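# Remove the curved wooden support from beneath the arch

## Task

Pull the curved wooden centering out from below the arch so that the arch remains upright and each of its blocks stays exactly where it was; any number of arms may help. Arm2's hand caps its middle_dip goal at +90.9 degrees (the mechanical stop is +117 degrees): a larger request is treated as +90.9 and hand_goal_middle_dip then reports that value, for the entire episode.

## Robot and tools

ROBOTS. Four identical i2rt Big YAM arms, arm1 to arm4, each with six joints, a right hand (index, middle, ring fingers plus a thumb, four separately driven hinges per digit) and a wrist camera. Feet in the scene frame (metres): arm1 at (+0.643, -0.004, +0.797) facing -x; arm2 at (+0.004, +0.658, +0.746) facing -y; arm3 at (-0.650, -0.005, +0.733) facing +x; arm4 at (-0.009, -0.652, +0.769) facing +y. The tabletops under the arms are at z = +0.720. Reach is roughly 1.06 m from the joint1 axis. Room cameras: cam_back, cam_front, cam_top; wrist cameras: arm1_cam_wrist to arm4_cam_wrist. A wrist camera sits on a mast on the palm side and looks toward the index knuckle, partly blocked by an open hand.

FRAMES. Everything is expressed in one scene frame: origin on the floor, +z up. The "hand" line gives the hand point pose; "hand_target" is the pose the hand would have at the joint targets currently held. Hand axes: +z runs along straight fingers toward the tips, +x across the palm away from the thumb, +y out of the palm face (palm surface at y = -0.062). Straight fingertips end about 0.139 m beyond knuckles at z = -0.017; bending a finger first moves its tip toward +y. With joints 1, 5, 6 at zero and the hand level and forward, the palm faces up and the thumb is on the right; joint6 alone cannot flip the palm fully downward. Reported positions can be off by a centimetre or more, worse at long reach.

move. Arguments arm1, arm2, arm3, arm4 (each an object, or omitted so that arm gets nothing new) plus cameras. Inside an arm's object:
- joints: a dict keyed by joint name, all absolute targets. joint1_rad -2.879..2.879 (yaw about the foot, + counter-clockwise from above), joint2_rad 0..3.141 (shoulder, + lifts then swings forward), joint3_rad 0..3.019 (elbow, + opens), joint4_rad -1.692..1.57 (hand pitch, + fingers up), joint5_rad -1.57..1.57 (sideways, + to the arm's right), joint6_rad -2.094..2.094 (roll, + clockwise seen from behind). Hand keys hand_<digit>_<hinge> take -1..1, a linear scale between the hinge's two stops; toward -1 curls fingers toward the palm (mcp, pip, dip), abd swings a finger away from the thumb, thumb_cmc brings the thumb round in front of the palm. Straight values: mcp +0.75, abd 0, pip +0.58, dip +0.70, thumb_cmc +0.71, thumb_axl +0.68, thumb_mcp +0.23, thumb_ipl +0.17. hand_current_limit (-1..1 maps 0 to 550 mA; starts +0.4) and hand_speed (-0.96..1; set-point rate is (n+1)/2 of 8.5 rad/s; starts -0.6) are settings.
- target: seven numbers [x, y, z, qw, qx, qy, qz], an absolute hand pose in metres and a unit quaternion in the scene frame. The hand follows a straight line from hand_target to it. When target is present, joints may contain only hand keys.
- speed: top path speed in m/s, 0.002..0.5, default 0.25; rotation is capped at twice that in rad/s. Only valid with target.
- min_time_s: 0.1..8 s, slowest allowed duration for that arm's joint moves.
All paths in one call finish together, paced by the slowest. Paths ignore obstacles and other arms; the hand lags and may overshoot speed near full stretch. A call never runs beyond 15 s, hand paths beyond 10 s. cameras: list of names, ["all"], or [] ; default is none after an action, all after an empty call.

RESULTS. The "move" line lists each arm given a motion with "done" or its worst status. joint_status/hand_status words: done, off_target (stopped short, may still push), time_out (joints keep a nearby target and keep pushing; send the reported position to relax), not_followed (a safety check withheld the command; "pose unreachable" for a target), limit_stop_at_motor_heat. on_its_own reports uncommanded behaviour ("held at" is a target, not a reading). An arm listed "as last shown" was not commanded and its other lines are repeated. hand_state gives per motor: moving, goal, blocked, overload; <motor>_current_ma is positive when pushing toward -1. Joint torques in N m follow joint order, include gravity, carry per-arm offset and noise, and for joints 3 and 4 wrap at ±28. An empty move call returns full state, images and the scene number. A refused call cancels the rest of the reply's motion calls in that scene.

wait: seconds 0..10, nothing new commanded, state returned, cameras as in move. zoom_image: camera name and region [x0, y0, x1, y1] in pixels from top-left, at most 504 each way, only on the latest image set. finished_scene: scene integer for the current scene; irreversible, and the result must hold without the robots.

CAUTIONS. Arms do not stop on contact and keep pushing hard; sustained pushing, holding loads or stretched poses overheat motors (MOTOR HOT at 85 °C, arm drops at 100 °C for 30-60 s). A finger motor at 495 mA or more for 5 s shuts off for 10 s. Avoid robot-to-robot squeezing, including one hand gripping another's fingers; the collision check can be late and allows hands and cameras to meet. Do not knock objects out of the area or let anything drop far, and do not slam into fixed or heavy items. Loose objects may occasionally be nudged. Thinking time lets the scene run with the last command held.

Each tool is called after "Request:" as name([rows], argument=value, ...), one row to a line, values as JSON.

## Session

Request:
move()

Scene clock: 0.00 s.
Joint torques (N m): no reading
Motor temperatures (°C): arm1=[32 40 41 32 31 33] | arm2=[37 32 39 37 33 34] | arm3=[36 45 34 38 32 30] | arm4=[37 38 34 35 34 30]
Heat: arm1: hottest joint3_rad 41 °C; arm2: hottest joint3_rad 39 °C; arm3: hottest joint2_rad 45 °C; arm4: hottest joint2_rad 38 °C.
Joint velocities: within noise
arm1.joint_positions: joint1_rad=-0.108 joint2_rad=+0.588 joint3_rad=+1.333 joint4_rad=-1.375 joint5_rad=-0.001 joint6_rad=+1.149 hand_index_mcp=+0.753 hand_index_abd=+0.000 hand_index_pip=+0.577 hand_index_dip=+0.696 hand_middle_mcp=+0.753 hand_middle_abd=+0.000 hand_middle_pip=+0.577 hand_middle_dip=+0.696 hand_ring_mcp=+0.753 hand_ring_abd=+0.000 hand_ring_pip=+0.577 hand_ring_dip=+0.696 hand_thumb_cmc=+0.714 hand_thumb_axl=+0.677 hand_thumb_mcp=+0.226 hand_thumb_ipl=+0.168 hand_current_limit=+0.400 hand_speed=-0.600
arm1.joint_status: not commanded
arm1.hand_state: goal,goal,goal,goal,goal,goal,goal,goal,goal,goal,goal,goal,goal,goal,goal,goal
arm1.index_mcp_current_ma: 0
arm1.index_abd_current_ma: 0
arm1.index_pip_current_ma: 0
arm1.index_dip_current_ma: 0
arm1.middle_mcp_current_ma: 0
arm1.middle_abd_current_ma: 0
arm1.middle_pip_current_ma: 0
arm1.middle_dip_current_ma: 0
arm1.ring_mcp_current_ma: 0
arm1.ring_abd_current_ma: 0
arm1.ring_pip_current_ma: 0
arm1.ring_dip_current_ma: 0
arm1.thumb_cmc_current_ma: 0
arm1.thumb_axl_current_ma: 0
arm1.thumb_mcp_current_ma: 0
arm1.thumb_ipl_current_ma: 0
arm1.hand_goal_index_mcp: 0.754
arm1.hand_goal_index_abd: 0.000
arm1.hand_goal_index_pip: 0.576
arm1.hand_goal_index_dip: 0.696
arm1.hand_goal_middle_mcp: 0.754
arm1.hand_goal_middle_abd: 0.000
arm1.hand_goal_middle_pip: 0.576
arm1.hand_goal_middle_dip: 0.696
arm1.hand_goal_ring_mcp: 0.754
arm1.hand_goal_ring_abd: 0.000
arm1.hand_goal_ring_pip: 0.576
arm1.hand_goal_ring_dip: 0.696
arm1.hand_goal_thumb_cmc: 0.714
arm1.hand_goal_thumb_axl: 0.678
arm1.hand_goal_thumb_mcp: 0.226
arm1.hand_goal_thumb_ipl: 0.168
arm1.hand: x=+0.4218 y=+0.1139 z=+1.3178 quat_wxyz=(-0.433, -0.125, +0.884, +0.127) (m; scene frame)
arm1.hand_target: x=+0.4243 y=+0.1135 z=+1.3294 quat_wxyz=(-0.444, -0.124, +0.878, +0.130) (m; scene frame)
arm1.hand_status: not commanded
arm2.joint_positions: joint1_rad=-0.762 joint2_rad=+0.610 joint3_rad=+1.396 joint4_rad=-1.346 joint5_rad=-0.059 joint6_rad=+1.172 hand_index_mcp=+0.753 hand_index_abd=+0.000 hand_index_pip=+0.577 hand_index_dip=+0.696 hand_middle_mcp=+0.753 hand_middle_abd=+0.000 hand_middle_pip=+0.577 hand_middle_dip=+0.696 hand_ring_mcp=+0.753 hand_ring_abd=+0.000 hand_ring_pip=+0.577 hand_ring_dip=+0.696 hand_thumb_cmc=+0.714 hand_thumb_axl=+0.677 hand_thumb_mcp=+0.226 hand_thumb_ipl=+0.168 hand_current_limit=+0.400 hand_speed=-0.600
arm2.joint_status: not commanded
arm2.hand_state: goal,goal,goal,goal,goal,goal,goal,goal,goal,goal,goal,goal,goal,goal,goal,goal
arm2.index_mcp_current_ma: 0
arm2.index_abd_current_ma: 0
arm2.index_pip_current_ma: 0
arm2.index_dip_current_ma: 0
arm2.middle_mcp_current_ma: 0
arm2.middle_abd_current_ma: 0
arm2.middle_pip_current_ma: 0
arm2.middle_dip_current_ma: 0
arm2.ring_mcp_current_ma: 0
arm2.ring_abd_current_ma: 0
arm2.ring_pip_current_ma: 0
arm2.ring_dip_current_ma: 0
arm2.thumb_cmc_current_ma: 0
arm2.thumb_axl_current_ma: 0
arm2.thumb_mcp_current_ma: 0
arm2.thumb_ipl_current_ma: 0
arm2.hand_goal_index_mcp: 0.754
arm2.hand_goal_index_abd: 0.000
arm2.hand_goal_index_pip: 0.576
arm2.hand_goal_index_dip: 0.696
arm2.hand_goal_middle_mcp: 0.754
arm2.hand_goal_middle_abd: 0.000
arm2.hand_goal_middle_pip: 0.576
arm2.hand_goal_middle_dip: 0.696
arm2.hand_goal_ring_mcp: 0.754
arm2.hand_goal_ring_abd: 0.000
arm2.hand_goal_ring_pip: 0.576
arm2.hand_goal_ring_dip: 0.696
arm2.hand_goal_thumb_cmc: 0.714
arm2.hand_goal_thumb_axl: 0.678
arm2.hand_goal_thumb_mcp: 0.226
arm2.hand_goal_thumb_ipl: 0.168
arm2.hand: x=-0.2226 y=+0.5440 z=+1.2958 quat_wxyz=(+0.470, +0.497, -0.719, +0.118) (m; scene frame)
arm2.hand_target: x=-0.2206 y=+0.5460 z=+1.3069 quat_wxyz=(+0.481, +0.494, -0.714, +0.120) (m; scene frame)
arm2.hand_status: not commanded
arm3.joint_positions: joint1_rad=-0.016 joint2_rad=+0.627 joint3_rad=+1.437 joint4_rad=-1.283 joint5_rad=-0.001 joint6_rad=+1.059 hand_index_mcp=+0.753 hand_index_abd=+0.000 hand_index_pip=+0.577 hand_index_dip=+0.696 hand_middle_mcp=+0.753 hand_middle_abd=+0.000 hand_middle_pip=+0.577 hand_middle_dip=+0.696 hand_ring_mcp=+0.753 hand_ring_abd=+0.000 hand_ring_pip=+0.577 hand_ring_dip=+0.696 hand_thumb_cmc=+0.714 hand_thumb_axl=+0.677 hand_thumb_mcp=+0.226 hand_thumb_ipl=+0.168 hand_current_limit=+0.400 hand_speed=-0.600
arm3.joint_status: not commanded
arm3.hand_state: goal,goal,goal,goal,goal,goal,goal,goal,goal,goal,goal,goal,goal,goal,goal,goal
arm3.index_mcp_current_ma: 0
arm3.index_abd_current_ma: 0
arm3.index_pip_current_ma: 0
arm3.index_dip_current_ma: 0
arm3.middle_mcp_current_ma: 0
arm3.middle_abd_current_ma: 0
arm3.middle_pip_current_ma: 0
arm3.middle_dip_current_ma: 0
arm3.ring_mcp_current_ma: 0
arm3.ring_abd_current_ma: 0
arm3.ring_pip_current_ma: 0
arm3.ring_dip_current_ma: 0
arm3.thumb_cmc_current_ma: 0
arm3.thumb_axl_current_ma: 0
arm3.thumb_mcp_current_ma: 0
arm3.thumb_ipl_current_ma: 0
arm3.hand_goal_index_mcp: 0.754
arm3.hand_goal_index_abd: 0.000
arm3.hand_goal_index_pip: 0.576
arm3.hand_goal_index_dip: 0.696
arm3.hand_goal_middle_mcp: 0.754
arm3.hand_goal_middle_abd: 0.000
arm3.hand_goal_middle_pip: 0.576
arm3.hand_goal_middle_dip: 0.696
arm3.hand_goal_ring_mcp: 0.754
arm3.hand_goal_ring_abd: 0.000
arm3.hand_goal_ring_pip: 0.576
arm3.hand_goal_ring_dip: 0.696
arm3.hand_goal_thumb_cmc: 0.714
arm3.hand_goal_thumb_axl: 0.678
arm3.hand_goal_thumb_mcp: 0.226
arm3.hand_goal_thumb_ipl: 0.168
arm3.hand: x=-0.4057 y=-0.0876 z=+1.3264 quat_wxyz=(+0.132, +0.822, +0.219, +0.508) (m; scene frame)
arm3.hand_target: x=-0.4092 y=-0.0876 z=+1.3367 quat_wxyz=(+0.135, +0.816, +0.217, +0.518) (m; scene frame)
arm3.hand_status: not commanded
arm4.joint_positions: joint1_rad=-0.088 joint2_rad=+0.627 joint3_rad=+1.321 joint4_rad=-1.160 joint5_rad=+0.072 joint6_rad=+1.085 hand_index_mcp=+0.753 hand_index_abd=+0.000 hand_index_pip=+0.577 hand_index_dip=+0.696 hand_middle_mcp=+0.753 hand_middle_abd=+0.000 hand_middle_pip=+0.577 hand_middle_dip=+0.696 hand_ring_mcp=+0.753 hand_ring_abd=+0.000 hand_ring_pip=+0.577 hand_ring_dip=+0.696 hand_thumb_cmc=+0.714 hand_thumb_axl=+0.677 hand_thumb_mcp=+0.226 hand_thumb_ipl=+0.168 hand_current_limit=+0.400 hand_speed=-0.600
arm4.joint_status: not commanded
arm4.hand_state: goal,goal,goal,goal,goal,goal,goal,goal,goal,goal,goal,goal,goal,goal,goal,goal
arm4.index_mcp_current_ma: 0
arm4.index_abd_current_ma: 0
arm4.index_pip_current_ma: 0
arm4.index_dip_current_ma: 0
arm4.middle_mcp_current_ma: 0
arm4.middle_abd_current_ma: 0
arm4.middle_pip_current_ma: 0
arm4.middle_dip_current_ma: 0
arm4.ring_mcp_current_ma: 0
arm4.ring_abd_current_ma: 0
arm4.ring_pip_current_ma: 0
arm4.ring_dip_current_ma: 0
arm4.thumb_cmc_current_ma: 0
arm4.thumb_axl_current_ma: 0
arm4.thumb_mcp_current_ma: 0
arm4.thumb_ipl_current_ma: 0
arm4.hand_goal_index_mcp: 0.754
arm4.hand_goal_index_abd: 0.000
arm4.hand_goal_index_pip: 0.576
arm4.hand_goal_index_dip: 0.696
arm4.hand_goal_middle_mcp: 0.754
arm4.hand_goal_middle_abd: 0.000
arm4.hand_goal_middle_pip: 0.576
arm4.hand_goal_middle_dip: 0.696
arm4.hand_goal_ring_mcp: 0.754
arm4.hand_goal_ring_abd: 0.000
arm4.hand_goal_ring_pip: 0.576
arm4.hand_goal_ring_dip: 0.696
arm4.hand_goal_thumb_cmc: 0.714
arm4.hand_goal_thumb_axl: 0.678
arm4.hand_goal_thumb_mcp: 0.226
arm4.hand_goal_thumb_ipl: 0.168
arm4.hand: x=+0.0971 y=-0.3870 z=+1.3328 quat_wxyz=(-0.228, +0.472, +0.707, +0.476) (m; scene frame)
arm4.hand_target: x=+0.0967 y=-0.3902 z=+1.3454 quat_wxyz=(-0.234, +0.468, +0.700, +0.486) (m; scene frame)
arm4.hand_status: not commanded
pictures: arm1_cam_wrist, arm2_cam_wrist, arm3_cam_wrist, arm4_cam_wrist, cam_back, cam_front, cam_top
Images, in order (width x height): arm1_cam_wrist 672x504, arm2_cam_wrist 672x504, arm3_cam_wrist 672x504, arm4_cam_wrist 672x504, cam_back 672x504, cam_front 672x504, cam_top 672x504.

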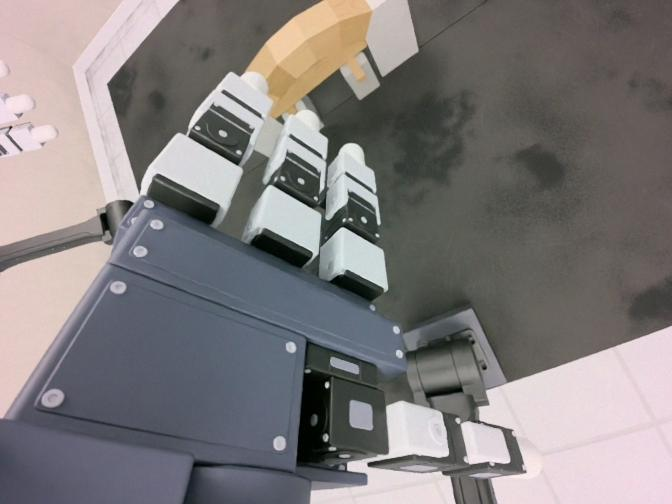

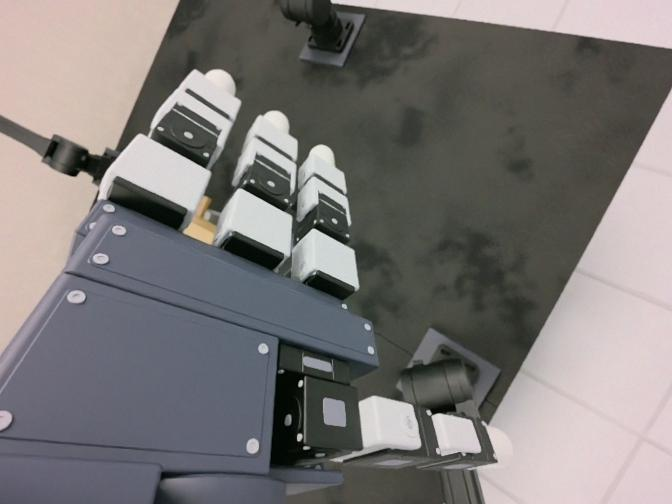

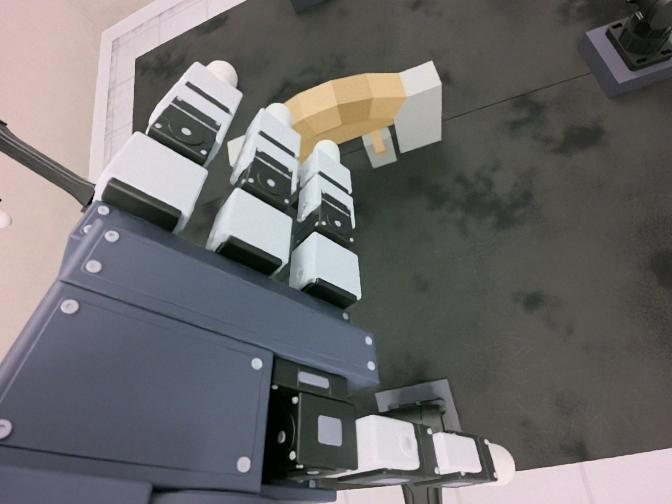

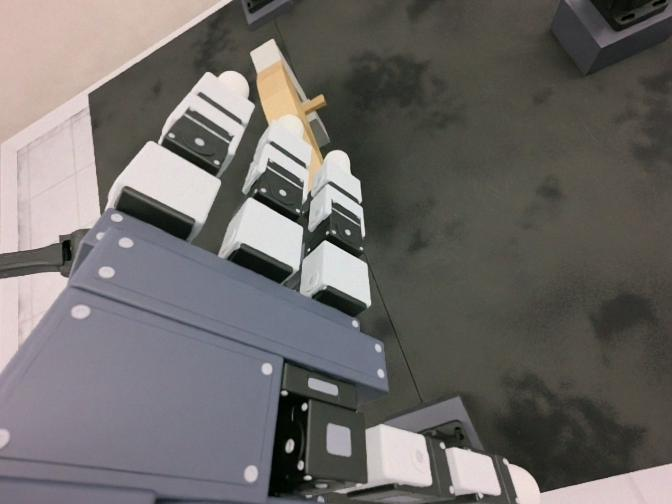

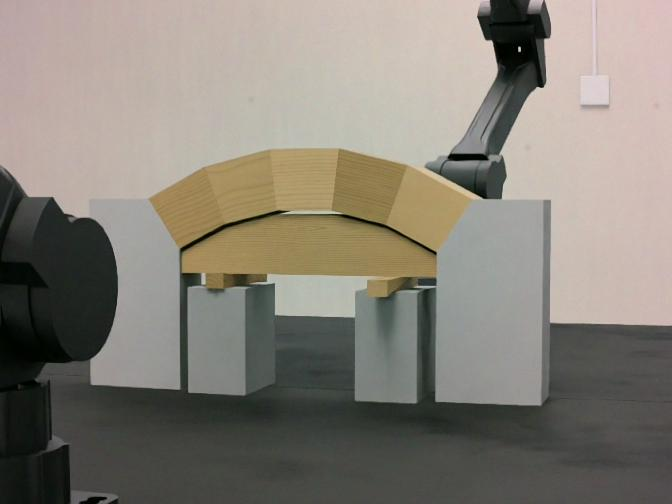

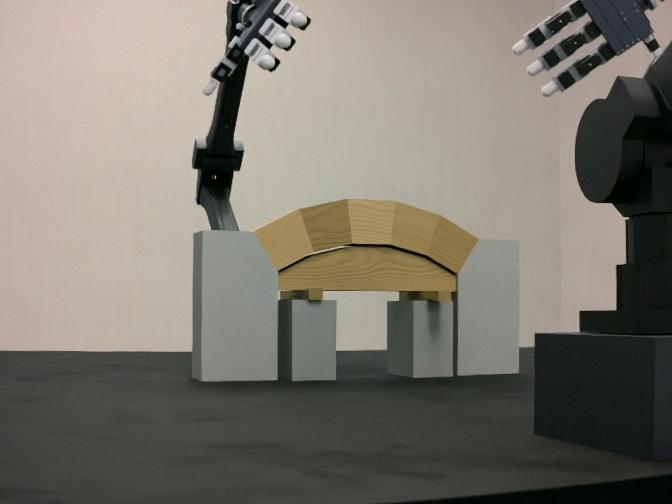

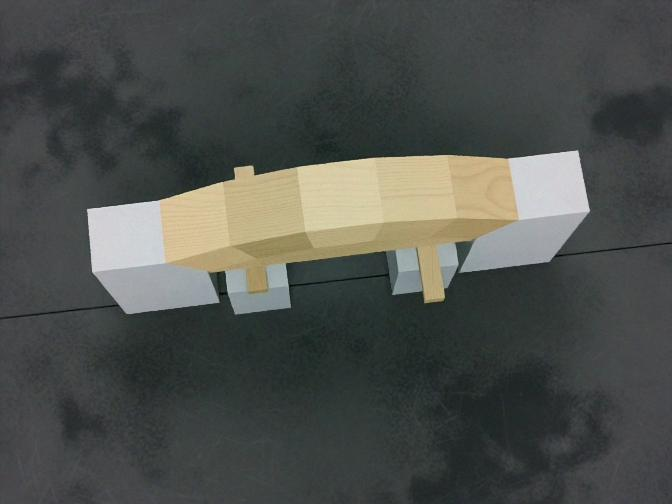

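Request:
zoom_image(camera="cam_top", region=[140, 90, 540, 390])

Request:
zoom_image(camera="cam_back", region=[160, 140, 560, 410])

Request:
zoom_image(camera="cam_front", region=[240, 190, 500, 390])

Scaled by 1.260 from the camera's 672x504 image, which has a finer 960x720 frame.

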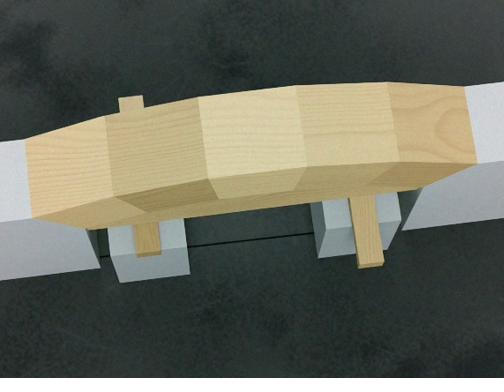

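Scaled by 1.260 from the camera's 672x504 image, which has a finer 960x720 frame.

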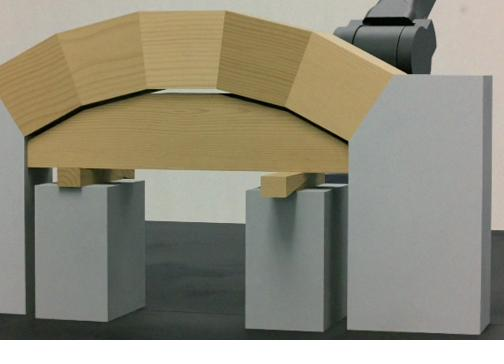

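Scaled by 1.938 from the camera's 672x504 image, which has a finer 960x720 frame.

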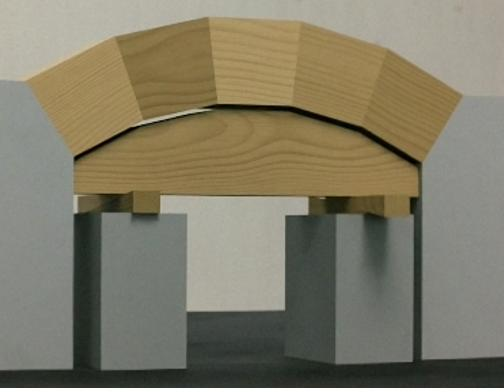

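Request:
zoom_image(camera="cam_back", region=[170, 250, 290, 310])

Request:
zoom_image(camera="cam_back", region=[340, 250, 460, 310])

Request:
zoom_image(camera="cam_front", region=[270, 270, 370, 320])

Request:
zoom_image(camera="cam_front", region=[370, 270, 470, 320])

Request:
zoom_image(camera="cam_top", region=[200, 150, 480, 320])

Scaled by 4.200 from the camera's 672x504 image, which has a finer 960x720 frame.

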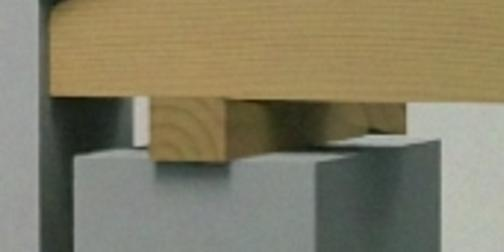

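Scaled by 4.200 from the camera's 672x504 image, which has a finer 960x720 frame.

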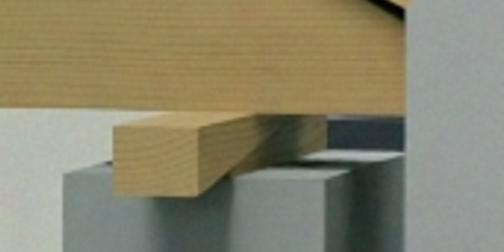

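Scaled by 5.040 from the camera's 672x504 image, which has a finer 960x720 frame.

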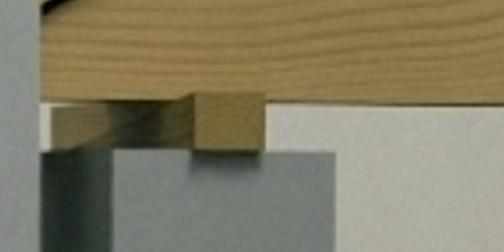

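Scaled by 5.040 from the camera's 672x504 image, which has a finer 960x720 frame.

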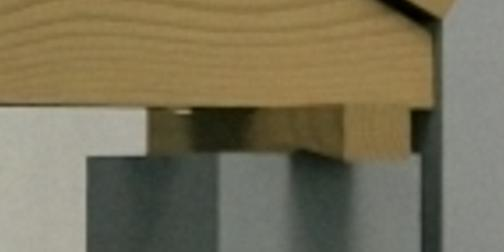

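Scaled by 1.800 from the camera's 672x504 image, which has a finer 960x720 frame.

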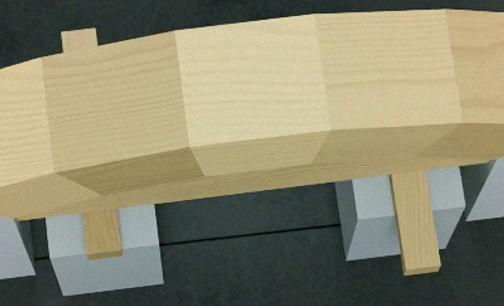

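Request:
zoom_image(camera="cam_top", region=[200, 220, 340, 325])

Request:
zoom_image(camera="cam_top", region=[360, 210, 500, 315])

Scaled by 3.600 from the camera's 672x504 image, which has a finer 960x720 frame.

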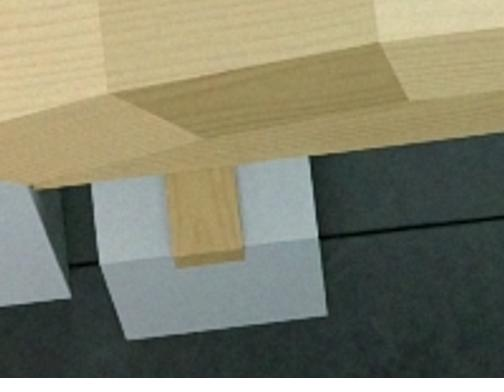

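Scaled by 3.600 from the camera's 672x504 image, which has a finer 960x720 frame.

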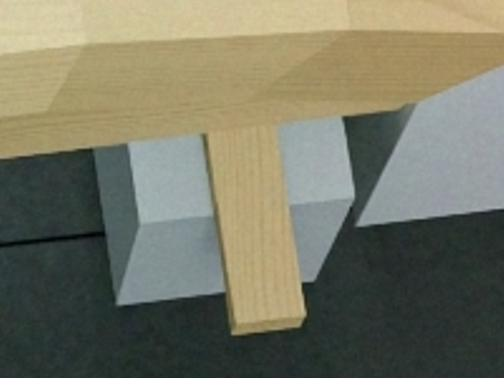

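Request:
move(arm1={"target": [0.27, -0.06, 1.10, 0.2988, 0.6408, -0.6408, -0.2988], "speed": 0.3, "joints": {"hand_ring_mcp": -0.95, "hand_ring_pip": 0.06, "hand_index_abd": 0.09, "hand_middle_abd": -0.09}}, arm3={"target": [-0.25, 0.11, 1.10, 0.2988, 0.6408, 0.6408, 0.2988], "speed": 0.3, "joints": {"hand_ring_mcp": -0.95, "hand_ring_pip": 0.06, "hand_index_abd": 0.09, "hand_middle_abd": -0.09}}, cameras=["cam_top", "cam_back", "cam_front"])

Scene clock: 6.43 s.
Joint torques (N m): arm1=[-1.2 -0.62 9.63 2.17 0.11 -0.06] | arm2=[-0.09 2.73 9.69 2.43 0.02 -0.09] | arm3=[1.67 -2.08 10.09 2.86 0.43 -0.14] | arm4=[-0.5 0.62 9.07 1.54 0.08 -0.12]
Motor temperatures (°C): arm1=[32 40 42 32 31 33] | arm2=[37 32 39 37 33 34] | arm3=[36 45 34 38 32 30] | arm4=[37 38 34 35 34 30]
Heat: arm1: hottest joint3_rad 42 °C; arm2: hottest joint3_rad 39 °C; arm3: hottest joint2_rad 45 °C; arm4: hottest joint2_rad 38 °C.
move: arm1 off_target; arm3 off_target
Joint velocities: within noise
arm1.joint_positions: joint1_rad=+0.442 joint2_rad=+0.645 joint3_rad=+0.625 joint4_rad=-0.711 joint5_rad=+0.308 joint6_rad=+0.277 hand_index_mcp=+0.758 hand_index_abd=+0.090 hand_index_pip=+0.577 hand_index_dip=+0.696 hand_middle_mcp=+0.758 hand_middle_abd=-0.086 hand_middle_pip=+0.577 hand_middle_dip=+0.696 hand_ring_mcp=-0.912 hand_ring_abd=+0.020 hand_ring_pip=+0.068 hand_ring_dip=+0.700 hand_thumb_cmc=+0.718 hand_thumb_axl=+0.677 hand_thumb_mcp=+0.225 hand_thumb_ipl=+0.168 hand_current_limit=+0.400 hand_speed=-0.600
arm1.joint_status: hand_ring_mcp off_target (ended at -0.912, target -0.950); the others done
arm1.hand_state: goal,goal,goal,goal,goal,goal,goal,goal,blocked,goal,goal,goal,goal,goal,goal,goal
arm1.index_mcp_current_ma: 0
arm1.index_abd_current_ma: 0
arm1.index_pip_current_ma: 0
arm1.index_dip_current_ma: 0
arm1.middle_mcp_current_ma: 0
arm1.middle_abd_current_ma: 0
arm1.middle_pip_current_ma: 0
arm1.middle_dip_current_ma: 0
arm1.ring_mcp_current_ma: 25
arm1.ring_abd_current_ma: 5
arm1.ring_pip_current_ma: 1
arm1.ring_dip_current_ma: 0
arm1.thumb_cmc_current_ma: 0
arm1.thumb_axl_current_ma: 0
arm1.thumb_mcp_current_ma: 0
arm1.thumb_ipl_current_ma: 0
arm1.hand_goal_index_mcp: 0.754
arm1.hand_goal_index_abd: 0.090
arm1.hand_goal_index_pip: 0.576
arm1.hand_goal_index_dip: 0.696
arm1.hand_goal_middle_mcp: 0.754
arm1.hand_goal_middle_abd: -0.090
arm1.hand_goal_middle_pip: 0.576
arm1.hand_goal_middle_dip: 0.696
arm1.hand_goal_ring_mcp: -0.950
arm1.hand_goal_ring_abd: 0.000
arm1.hand_goal_ring_pip: 0.060
arm1.hand_goal_ring_dip: 0.696
arm1.hand_goal_thumb_cmc: 0.714
arm1.hand_goal_thumb_axl: 0.678
arm1.hand_goal_thumb_mcp: 0.226
arm1.hand_goal_thumb_ipl: 0.168
arm1.hand: x=+0.2725 y=-0.0600 z=+1.1060 quat_wxyz=(-0.302, -0.638, +0.642, +0.299) (m; scene frame)
arm1.hand_target: x=+0.2702 y=-0.0600 z=+1.0999 quat_wxyz=(-0.299, -0.641, +0.641, +0.299) (m; scene frame)
arm1.hand_status: done (0.007 m and 0.5 deg from the pose sent, 0.317 m and 71.1 deg at the start)
arm2, arm4: as last shown
arm2.joint_positions: joint1_rad=-0.762 joint2_rad=+0.610 joint3_rad=+1.396 joint4_rad=-1.346 joint5_rad=-0.059 joint6_rad=+1.172 hand_index_mcp=+0.754 hand_index_abd=+0.001 hand_index_pip=+0.577 hand_index_dip=+0.696 hand_middle_mcp=+0.754 hand_middle_abd=+0.001 hand_middle_pip=+0.577 hand_middle_dip=+0.696 hand_ring_mcp=+0.754 hand_ring_abd=+0.000 hand_ring_pip=+0.577 hand_ring_dip=+0.696 hand_thumb_cmc=+0.714 hand_thumb_axl=+0.677 hand_thumb_mcp=+0.226 hand_thumb_ipl=+0.168 hand_current_limit=+0.400 hand_speed=-0.600
arm3.joint_positions: joint1_rad=+0.533 joint2_rad=+0.840 joint3_rad=+0.862 joint4_rad=-0.822 joint5_rad=+0.418 joint6_rad=+0.401 hand_index_mcp=+0.758 hand_index_abd=+0.090 hand_index_pip=+0.577 hand_index_dip=+0.696 hand_middle_mcp=+0.758 hand_middle_abd=-0.086 hand_middle_pip=+0.577 hand_middle_dip=+0.696 hand_ring_mcp=-0.915 hand_ring_abd=+0.019 hand_ring_pip=+0.068 hand_ring_dip=+0.700 hand_thumb_cmc=+0.719 hand_thumb_axl=+0.677 hand_thumb_mcp=+0.225 hand_thumb_ipl=+0.168 hand_current_limit=+0.400 hand_speed=-0.600
arm3.joint_status: hand_ring_mcp off_target (ended at -0.915, target -0.950); the others done
arm3.hand_state: goal,goal,goal,goal,goal,goal,goal,goal,blocked,goal,goal,goal,goal,goal,goal,goal
arm3.index_mcp_current_ma: 0
arm3.index_abd_current_ma: 0
arm3.index_pip_current_ma: 0
arm3.index_dip_current_ma: 0
arm3.middle_mcp_current_ma: 0
arm3.middle_abd_current_ma: 0
arm3.middle_pip_current_ma: 0
arm3.middle_dip_current_ma: 0
arm3.ring_mcp_current_ma: 22
arm3.ring_abd_current_ma: 4
arm3.ring_pip_current_ma: 1
arm3.ring_dip_current_ma: 0
arm3.thumb_cmc_current_ma: 0
arm3.thumb_axl_current_ma: 0
arm3.thumb_mcp_current_ma: 0
arm3.thumb_ipl_current_ma: 0
arm3.hand_goal_index_mcp: 0.754
arm3.hand_goal_index_abd: 0.090
arm3.hand_goal_index_pip: 0.576
arm3.hand_goal_index_dip: 0.696
arm3.hand_goal_middle_mcp: 0.754
arm3.hand_goal_middle_abd: -0.090
arm3.hand_goal_middle_pip: 0.576
arm3.hand_goal_middle_dip: 0.696
arm3.hand_goal_ring_mcp: -0.950
arm3.hand_goal_ring_abd: 0.000
arm3.hand_goal_ring_pip: 0.060
arm3.hand_goal_ring_dip: 0.696
arm3.hand_goal_thumb_cmc: 0.714
arm3.hand_goal_thumb_axl: 0.678
arm3.hand_goal_thumb_mcp: 0.226
arm3.hand_goal_thumb_ipl: 0.168
arm3.hand: x=-0.2514 y=+0.1036 z=+1.1000 quat_wxyz=(+0.298, +0.647, +0.637, +0.295) (m; scene frame)
arm3.hand_target: x=-0.2501 y=+0.1100 z=+1.1001 quat_wxyz=(+0.299, +0.641, +0.641, +0.299) (m; scene frame)
arm3.hand_status: done (0.007 m and 1.0 deg from the pose sent, 0.338 m and 61.7 deg at the start)
arm4.joint_positions: joint1_rad=-0.088 joint2_rad=+0.627 joint3_rad=+1.321 joint4_rad=-1.160 joint5_rad=+0.072 joint6_rad=+1.085 hand_index_mcp=+0.755 hand_index_abd=+0.000 hand_index_pip=+0.577 hand_index_dip=+0.696 hand_middle_mcp=+0.755 hand_middle_abd=+0.000 hand_middle_pip=+0.577 hand_middle_dip=+0.696 hand_ring_mcp=+0.755 hand_ring_abd=+0.000 hand_ring_pip=+0.577 hand_ring_dip=+0.696 hand_thumb_cmc=+0.715 hand_thumb_axl=+0.677 hand_thumb_mcp=+0.226 hand_thumb_ipl=+0.168 hand_current_limit=+0.400 hand_speed=-0.600
arm4.index_mcp_current_ma: 1
arm4.middle_mcp_current_ma: 1
arm4.ring_mcp_current_ma: 1
arm4.thumb_cmc_current_ma: 1
pictures: cam_back, cam_front, cam_top
Images, in order (width x height): cam_back 672x504, cam_front 672x504, cam_top 672x504.

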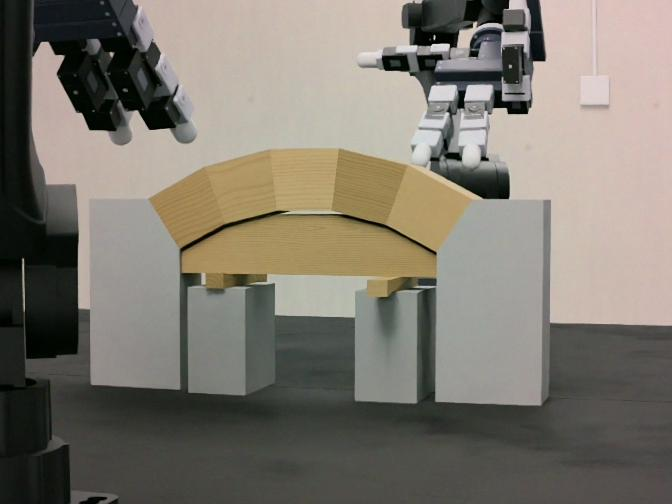

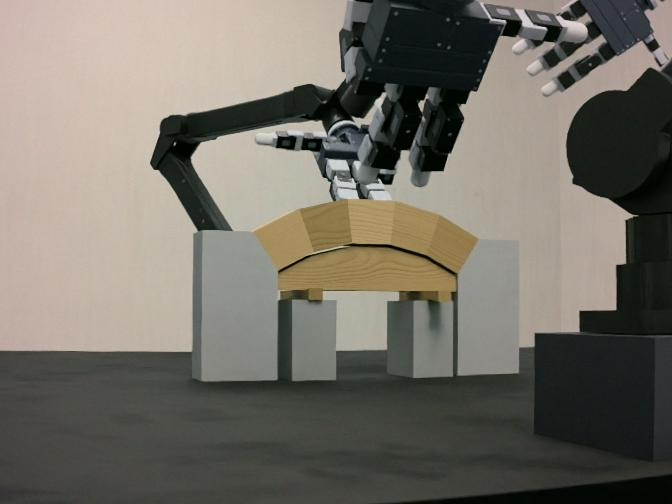

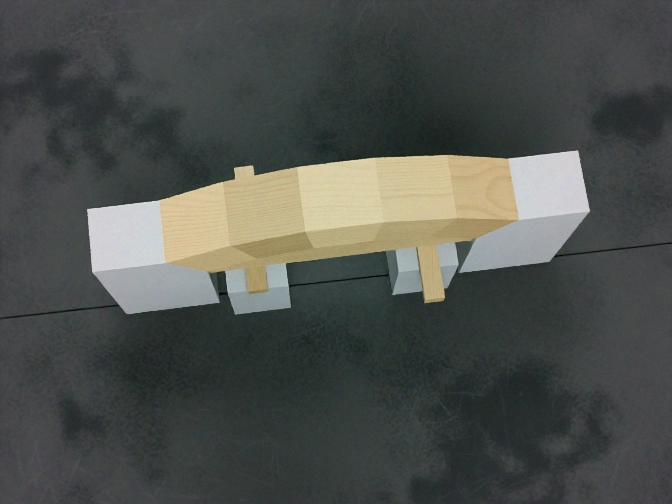

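Request:
move(arm1={"target": [0.16, -0.064, 1.0, 0.2988, 0.6408, -0.6408, -0.2988], "speed": 0.25}, arm3={"target": [-0.15, 0.118, 1.0, 0.2988, 0.6408, 0.6408, 0.2988], "speed": 0.25})

Request:
wait(seconds=0.3, cameras=["cam_top", "cam_back", "cam_front"])

Scene clock: 8.17 s.
Joint torques (N m): arm1=[-1.26 -5.42 10.17 2.02 0.07 -0.09] | arm2=[-0.09 2.78 9.69 2.44 0.02 -0.09] | arm3=[0.15 -5.89 10.25 2.71 0.2 -0.11] | arm4=[-0.44 0.56 9.07 1.54 0.09 -0.13]
Motor temperatures (°C): arm1=[32 40 42 32 31 33] | arm2=[37 32 39 37 33 34] | arm3=[36 45 35 38 32 30] | arm4=[37 38 34 35 34 30]
Heat: arm1: hottest joint3_rad 42 °C; arm2: hottest joint3_rad 39 °C; arm3: hottest joint2_rad 45 °C; arm4: hottest joint2_rad 38 °C.
move: arm1 done; arm3 done
Joint velocities: within noise
arm1.joint_positions: joint1_rad=+0.315 joint2_rad=+1.128 joint3_rad=+0.563 joint4_rad=-0.165 joint5_rad=+0.211 joint6_rad=+0.189 hand_index_mcp=+0.758 hand_index_abd=+0.090 hand_index_pip=+0.577 hand_index_dip=+0.696 hand_middle_mcp=+0.759 hand_middle_abd=-0.087 hand_middle_pip=+0.577 hand_middle_dip=+0.696 hand_ring_mcp=-0.912 hand_ring_abd=+0.020 hand_ring_pip=+0.068 hand_ring_dip=+0.700 hand_thumb_cmc=+0.719 hand_thumb_axl=+0.677 hand_thumb_mcp=+0.225 hand_thumb_ipl=+0.168 hand_current_limit=+0.400 hand_speed=-0.600
arm1.joint_status: not commanded
arm1.hand_state: goal,goal,goal,goal,goal,goal,goal,goal,blocked,goal,goal,goal,goal,goal,goal,goal
arm1.index_mcp_current_ma: 0
arm1.index_abd_current_ma: 0
arm1.index_pip_current_ma: 0
arm1.index_dip_current_ma: 0
arm1.middle_mcp_current_ma: 0
arm1.middle_abd_current_ma: 0
arm1.middle_pip_current_ma: 0
arm1.middle_dip_current_ma: 0
arm1.ring_mcp_current_ma: 25
arm1.ring_abd_current_ma: 5
arm1.ring_pip_current_ma: 1
arm1.ring_dip_current_ma: 0
arm1.thumb_cmc_current_ma: 0
arm1.thumb_axl_current_ma: 0
arm1.thumb_mcp_current_ma: 0
arm1.thumb_ipl_current_ma: 0
arm1.hand_goal_index_mcp: 0.754
arm1.hand_goal_index_abd: 0.090
arm1.hand_goal_index_pip: 0.576
arm1.hand_goal_index_dip: 0.696
arm1.hand_goal_middle_mcp: 0.754
arm1.hand_goal_middle_abd: -0.090
arm1.hand_goal_middle_pip: 0.576
arm1.hand_goal_middle_dip: 0.696
arm1.hand_goal_ring_mcp: -0.950
arm1.hand_goal_ring_abd: 0.000
arm1.hand_goal_ring_pip: 0.060
arm1.hand_goal_ring_dip: 0.696
arm1.hand_goal_thumb_cmc: 0.714
arm1.hand_goal_thumb_axl: 0.678
arm1.hand_goal_thumb_mcp: 0.226
arm1.hand_goal_thumb_ipl: 0.168
arm1.hand: x=+0.1677 y=-0.0643 z=+0.9945 quat_wxyz=(-0.294, -0.642, +0.644, +0.294) (m; scene frame)
arm1.hand_target: x=+0.1603 y=-0.0640 z=+1.0000 quat_wxyz=(-0.299, -0.641, +0.641, +0.299) (m; scene frame)
arm1.hand_status: done (0.009 m and 0.9 deg from the pose sent, 0.155 m and 0.6 deg at the start)
arm2, arm4: as last shown
arm3.joint_positions: joint1_rad=+0.424 joint2_rad=+1.167 joint3_rad=+0.783 joint4_rad=-0.384 joint5_rad=+0.326 joint6_rad=+0.301 hand_index_mcp=+0.758 hand_index_abd=+0.090 hand_index_pip=+0.577 hand_index_dip=+0.696 hand_middle_mcp=+0.759 hand_middle_abd=-0.086 hand_middle_pip=+0.577 hand_middle_dip=+0.696 hand_ring_mcp=-0.915 hand_ring_abd=+0.019 hand_ring_pip=+0.068 hand_ring_dip=+0.700 hand_thumb_cmc=+0.719 hand_thumb_axl=+0.677 hand_thumb_mcp=+0.225 hand_thumb_ipl=+0.168 hand_current_limit=+0.400 hand_speed=-0.600
arm3.joint_status: not commanded
arm3.hand_state: goal,goal,goal,goal,goal,goal,goal,goal,blocked,goal,goal,goal,goal,goal,goal,goal
arm3.index_mcp_current_ma: 0
arm3.index_abd_current_ma: 0
arm3.index_pip_current_ma: 0
arm3.index_dip_current_ma: 0
arm3.middle_mcp_current_ma: 0
arm3.middle_abd_current_ma: 0
arm3.middle_pip_current_ma: 0
arm3.middle_dip_current_ma: 0
arm3.ring_mcp_current_ma: 22
arm3.ring_abd_current_ma: 4
arm3.ring_pip_current_ma: 1
arm3.ring_dip_current_ma: 0
arm3.thumb_cmc_current_ma: 0
arm3.thumb_axl_current_ma: 0
arm3.thumb_mcp_current_ma: 0
arm3.thumb_ipl_current_ma: 0
arm3.hand_goal_index_mcp: 0.754
arm3.hand_goal_index_abd: 0.090
arm3.hand_goal_index_pip: 0.576
arm3.hand_goal_index_dip: 0.696
arm3.hand_goal_middle_mcp: 0.754
arm3.hand_goal_middle_abd: -0.090
arm3.hand_goal_middle_pip: 0.576
arm3.hand_goal_middle_dip: 0.696
arm3.hand_goal_ring_mcp: -0.950
arm3.hand_goal_ring_abd: 0.000
arm3.hand_goal_ring_pip: 0.060
arm3.hand_goal_ring_dip: 0.696
arm3.hand_goal_thumb_cmc: 0.714
arm3.hand_goal_thumb_axl: 0.678
arm3.hand_goal_thumb_mcp: 0.226
arm3.hand_goal_thumb_ipl: 0.168
arm3.hand: x=-0.1560 y=+0.1219 z=+0.9975 quat_wxyz=(+0.295, +0.640, +0.645, +0.296) (m; scene frame)
arm3.hand_target: x=-0.1502 y=+0.1179 z=+0.9999 quat_wxyz=(+0.299, +0.641, +0.641, +0.299) (m; scene frame)
arm3.hand_status: done (0.008 m and 0.8 deg from the pose sent, 0.143 m and 1.0 deg at the start)
pictures: none

Scene clock: 8.47 s.
Joint torques (N m): arm1=[-1.2 -5.71 10.18 2.04 0.06 -0.08] | arm2=[-0.09 2.73 9.68 2.44 0.02 -0.09] | arm3=[-0.15 -5.77 10.02 2.73 0.24 -0.11] | arm4=[-0.56 0.5 9.06 1.52 0.09 -0.12]
Motor temperatures (°C): arm1=[32 40 42 32 31 33] | arm2=[37 32 39 37 33 34] | arm3=[36 45 35 38 32 30] | arm4=[37 38 34 35 34 30]
Heat: arm1: hottest joint3_rad 42 °C; arm2: hottest joint3_rad 39 °C; arm3: hottest joint2_rad 45 °C; arm4: hottest joint2_rad 38 °C.
Joint velocities: within noise
arm1.joint_positions: joint1_rad=+0.315 joint2_rad=+1.128 joint3_rad=+0.563 joint4_rad=-0.164 joint5_rad=+0.211 joint6_rad=+0.188 hand_index_mcp=+0.758 hand_index_abd=+0.090 hand_index_pip=+0.577 hand_index_dip=+0.696 hand_middle_mcp=+0.759 hand_middle_abd=-0.087 hand_middle_pip=+0.577 hand_middle_dip=+0.696 hand_ring_mcp=-0.912 hand_ring_abd=+0.020 hand_ring_pip=+0.068 hand_ring_dip=+0.700 hand_thumb_cmc=+0.719 hand_thumb_axl=+0.677 hand_thumb_mcp=+0.225 hand_thumb_ipl=+0.168 hand_current_limit=+0.400 hand_speed=-0.600
arm1.joint_status: not commanded
arm1.hand_state: goal,goal,goal,goal,goal,goal,goal,goal,blocked,goal,goal,goal,goal,goal,goal,goal
arm1.index_mcp_current_ma: 0
arm1.index_abd_current_ma: 0
arm1.index_pip_current_ma: 0
arm1.index_dip_current_ma: 0
arm1.middle_mcp_current_ma: 0
arm1.middle_abd_current_ma: 0
arm1.middle_pip_current_ma: 0
arm1.middle_dip_current_ma: 0
arm1.ring_mcp_current_ma: 25
arm1.ring_abd_current_ma: 5
arm1.ring_pip_current_ma: 1
arm1.ring_dip_current_ma: 0
arm1.thumb_cmc_current_ma: 0
arm1.thumb_axl_current_ma: 0
arm1.thumb_mcp_current_ma: 0
arm1.thumb_ipl_current_ma: 0
arm1.hand_goal_index_mcp: 0.754
arm1.hand_goal_index_abd: 0.090
arm1.hand_goal_index_pip: 0.576
arm1.hand_goal_index_dip: 0.696
arm1.hand_goal_middle_mcp: 0.754
arm1.hand_goal_middle_abd: -0.090
arm1.hand_goal_middle_pip: 0.576
arm1.hand_goal_middle_dip: 0.696
arm1.hand_goal_ring_mcp: -0.950
arm1.hand_goal_ring_abd: 0.000
arm1.hand_goal_ring_pip: 0.060
arm1.hand_goal_ring_dip: 0.696
arm1.hand_goal_thumb_cmc: 0.714
arm1.hand_goal_thumb_axl: 0.678
arm1.hand_goal_thumb_mcp: 0.226
arm1.hand_goal_thumb_ipl: 0.168
arm1.hand: x=+0.1677 y=-0.0643 z=+0.9946 quat_wxyz=(-0.294, -0.643, +0.644, +0.294) (m; scene frame)
arm1.hand_target: x=+0.1603 y=-0.0640 z=+1.0001 quat_wxyz=(-0.299, -0.641, +0.641, +0.299) (m; scene frame)
arm1.hand_status: done (0.009 m and 0.9 deg from the pose sent, 0.155 m and 0.6 deg at the start)
arm2.joint_positions: joint1_rad=-0.762 joint2_rad=+0.610 joint3_rad=+1.396 joint4_rad=-1.346 joint5_rad=-0.059 joint6_rad=+1.172 hand_index_mcp=+0.754 hand_index_abd=+0.001 hand_index_pip=+0.577 hand_index_dip=+0.696 hand_middle_mcp=+0.754 hand_middle_abd=+0.001 hand_middle_pip=+0.577 hand_middle_dip=+0.696 hand_ring_mcp=+0.754 hand_ring_abd=+0.000 hand_ring_pip=+0.577 hand_ring_dip=+0.696 hand_thumb_cmc=+0.714 hand_thumb_axl=+0.677 hand_thumb_mcp=+0.226 hand_thumb_ipl=+0.168 hand_current_limit=+0.400 hand_speed=-0.600
arm2.joint_status: not commanded
arm2.hand_state: goal,goal,goal,goal,goal,goal,goal,goal,goal,goal,goal,goal,goal,goal,goal,goal
arm2.index_mcp_current_ma: 0
arm2.index_abd_current_ma: 0
arm2.index_pip_current_ma: 0
arm2.index_dip_current_ma: 0
arm2.middle_mcp_current_ma: 0
arm2.middle_abd_current_ma: 0
arm2.middle_pip_current_ma: 0
arm2.middle_dip_current_ma: 0
arm2.ring_mcp_current_ma: 0
arm2.ring_abd_current_ma: 0
arm2.ring_pip_current_ma: 0
arm2.ring_dip_current_ma: 0
arm2.thumb_cmc_current_ma: 0
arm2.thumb_axl_current_ma: 0
arm2.thumb_mcp_current_ma: 0
arm2.thumb_ipl_current_ma: 0
arm2.hand_goal_index_mcp: 0.754
arm2.hand_goal_index_abd: 0.000
arm2.hand_goal_index_pip: 0.576
arm2.hand_goal_index_dip: 0.696
arm2.hand_goal_middle_mcp: 0.754
arm2.hand_goal_middle_abd: 0.000
arm2.hand_goal_middle_pip: 0.576
arm2.hand_goal_middle_dip: 0.696
arm2.hand_goal_ring_mcp: 0.754
arm2.hand_goal_ring_abd: 0.000
arm2.hand_goal_ring_pip: 0.576
arm2.hand_goal_ring_dip: 0.696
arm2.hand_goal_thumb_cmc: 0.714
arm2.hand_goal_thumb_axl: 0.678
arm2.hand_goal_thumb_mcp: 0.226
arm2.hand_goal_thumb_ipl: 0.168
arm2.hand: x=-0.2226 y=+0.5440 z=+1.2958 quat_wxyz=(+0.470, +0.497, -0.719, +0.118) (m; scene frame)
arm2.hand_target: x=-0.2206 y=+0.5460 z=+1.3069 quat_wxyz=(+0.481, +0.494, -0.714, +0.120) (m; scene frame)
arm2.hand_status: not commanded
arm3.joint_positions: joint1_rad=+0.424 joint2_rad=+1.167 joint3_rad=+0.783 joint4_rad=-0.384 joint5_rad=+0.326 joint6_rad=+0.301 hand_index_mcp=+0.758 hand_index_abd=+0.090 hand_index_pip=+0.577 hand_index_dip=+0.696 hand_middle_mcp=+0.759 hand_middle_abd=-0.086 hand_middle_pip=+0.577 hand_middle_dip=+0.696 hand_ring_mcp=-0.915 hand_ring_abd=+0.019 hand_ring_pip=+0.068 hand_ring_dip=+0.700 hand_thumb_cmc=+0.719 hand_thumb_axl=+0.677 hand_thumb_mcp=+0.225 hand_thumb_ipl=+0.168 hand_current_limit=+0.400 hand_speed=-0.600
arm3.joint_status: not commanded
arm3.hand_state: goal,goal,goal,goal,goal,goal,goal,goal,blocked,goal,goal,goal,goal,goal,goal,goal
arm3.index_mcp_current_ma: 0
arm3.index_abd_current_ma: 0
arm3.index_pip_current_ma: 0
arm3.index_dip_current_ma: 0
arm3.middle_mcp_current_ma: 0
arm3.middle_abd_current_ma: 0
arm3.middle_pip_current_ma: 0
arm3.middle_dip_current_ma: 0
arm3.ring_mcp_current_ma: 22
arm3.ring_abd_current_ma: 4
arm3.ring_pip_current_ma: 1
arm3.ring_dip_current_ma: 0
arm3.thumb_cmc_current_ma: 0
arm3.thumb_axl_current_ma: 0
arm3.thumb_mcp_current_ma: 0
arm3.thumb_ipl_current_ma: 0
arm3.hand_goal_index_mcp: 0.754
arm3.hand_goal_index_abd: 0.090
arm3.hand_goal_index_pip: 0.576
arm3.hand_goal_index_dip: 0.696
arm3.hand_goal_middle_mcp: 0.754
arm3.hand_goal_middle_abd: -0.090
arm3.hand_goal_middle_pip: 0.576
arm3.hand_goal_middle_dip: 0.696
arm3.hand_goal_ring_mcp: -0.950
arm3.hand_goal_ring_abd: 0.000
arm3.hand_goal_ring_pip: 0.060
arm3.hand_goal_ring_dip: 0.696
arm3.hand_goal_thumb_cmc: 0.714
arm3.hand_goal_thumb_axl: 0.678
arm3.hand_goal_thumb_mcp: 0.226
arm3.hand_goal_thumb_ipl: 0.168
arm3.hand: x=-0.1560 y=+0.1219 z=+0.9976 quat_wxyz=(+0.295, +0.640, +0.645, +0.296) (m; scene frame)
arm3.hand_target: x=-0.1502 y=+0.1179 z=+0.9999 quat_wxyz=(+0.299, +0.641, +0.641, +0.299) (m; scene frame)
arm3.hand_status: done (0.008 m and 0.8 deg from the pose sent, 0.143 m and 1.0 deg at the start)
arm4.joint_positions: joint1_rad=-0.088 joint2_rad=+0.627 joint3_rad=+1.321 joint4_rad=-1.160 joint5_rad=+0.072 joint6_rad=+1.085 hand_index_mcp=+0.755 hand_index_abd=+0.000 hand_index_pip=+0.577 hand_index_dip=+0.696 hand_middle_mcp=+0.755 hand_middle_abd=+0.000 hand_middle_pip=+0.577 hand_middle_dip=+0.696 hand_ring_mcp=+0.755 hand_ring_abd=+0.000 hand_ring_pip=+0.577 hand_ring_dip=+0.696 hand_thumb_cmc=+0.715 hand_thumb_axl=+0.677 hand_thumb_mcp=+0.226 hand_thumb_ipl=+0.168 hand_current_limit=+0.400 hand_speed=-0.600
arm4.joint_status: not commanded
arm4.hand_state: goal,goal,goal,goal,goal,goal,goal,goal,goal,goal,goal,goal,goal,goal,goal,goal
arm4.index_mcp_current_ma: 1
arm4.index_abd_current_ma: 0
arm4.index_pip_current_ma: 0
arm4.index_dip_current_ma: 0
arm4.middle_mcp_current_ma: 1
arm4.middle_abd_current_ma: 0
arm4.middle_pip_current_ma: 0
arm4.middle_dip_current_ma: 0
arm4.ring_mcp_current_ma: 1
arm4.ring_abd_current_ma: 0
arm4.ring_pip_current_ma: 0
arm4.ring_dip_current_ma: 0
arm4.thumb_cmc_current_ma: 1
arm4.thumb_axl_current_ma: 0
arm4.thumb_mcp_current_ma: 0
arm4.thumb_ipl_current_ma: 0
arm4.hand_goal_index_mcp: 0.754
arm4.hand_goal_index_abd: 0.000
arm4.hand_goal_index_pip: 0.576
arm4.hand_goal_index_dip: 0.696
arm4.hand_goal_middle_mcp: 0.754
arm4.hand_goal_middle_abd: 0.000
arm4.hand_goal_middle_pip: 0.576
arm4.hand_goal_middle_dip: 0.696
arm4.hand_goal_ring_mcp: 0.754
arm4.hand_goal_ring_abd: 0.000
arm4.hand_goal_ring_pip: 0.576
arm4.hand_goal_ring_dip: 0.696
arm4.hand_goal_thumb_cmc: 0.714
arm4.hand_goal_thumb_axl: 0.678
arm4.hand_goal_thumb_mcp: 0.226
arm4.hand_goal_thumb_ipl: 0.168
arm4.hand: x=+0.0971 y=-0.3870 z=+1.3328 quat_wxyz=(-0.228, +0.472, +0.707, +0.476) (m; scene frame)
arm4.hand_target: x=+0.0967 y=-0.3902 z=+1.3454 quat_wxyz=(-0.234, +0.468, +0.700, +0.486) (m; scene frame)
arm4.hand_status: not commanded
wait: 0.30 s; at rest by 0.27 s
pictures: cam_back, cam_front, cam_top
Images, in order (width x height): cam_back 672x504, cam_front 672x504, cam_top 672x504.

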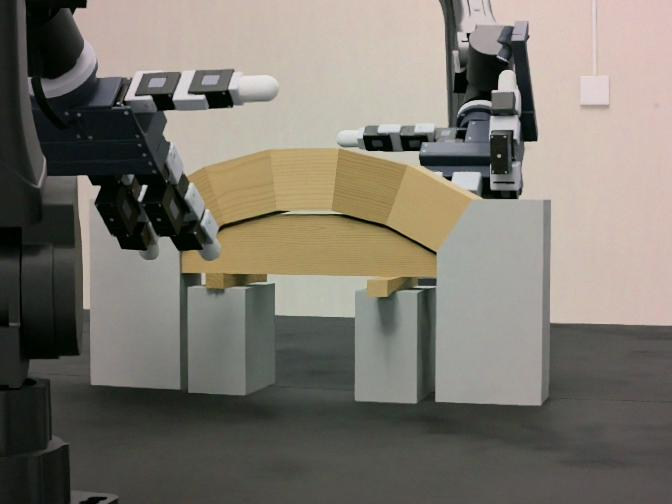

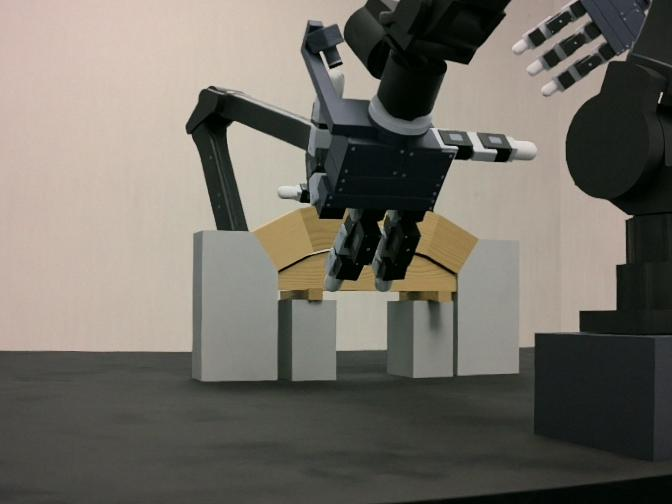

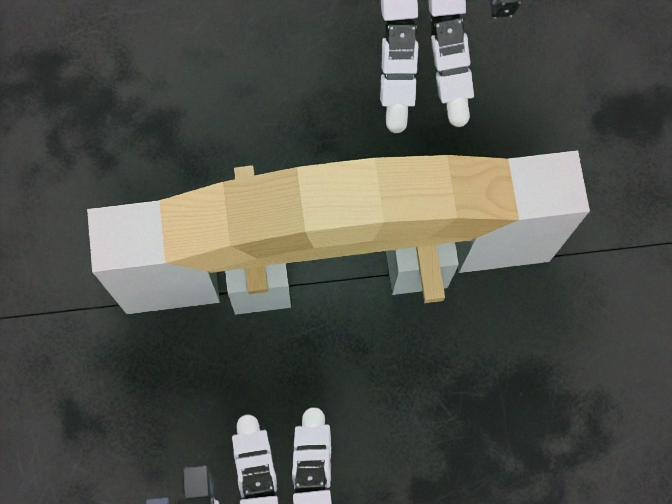

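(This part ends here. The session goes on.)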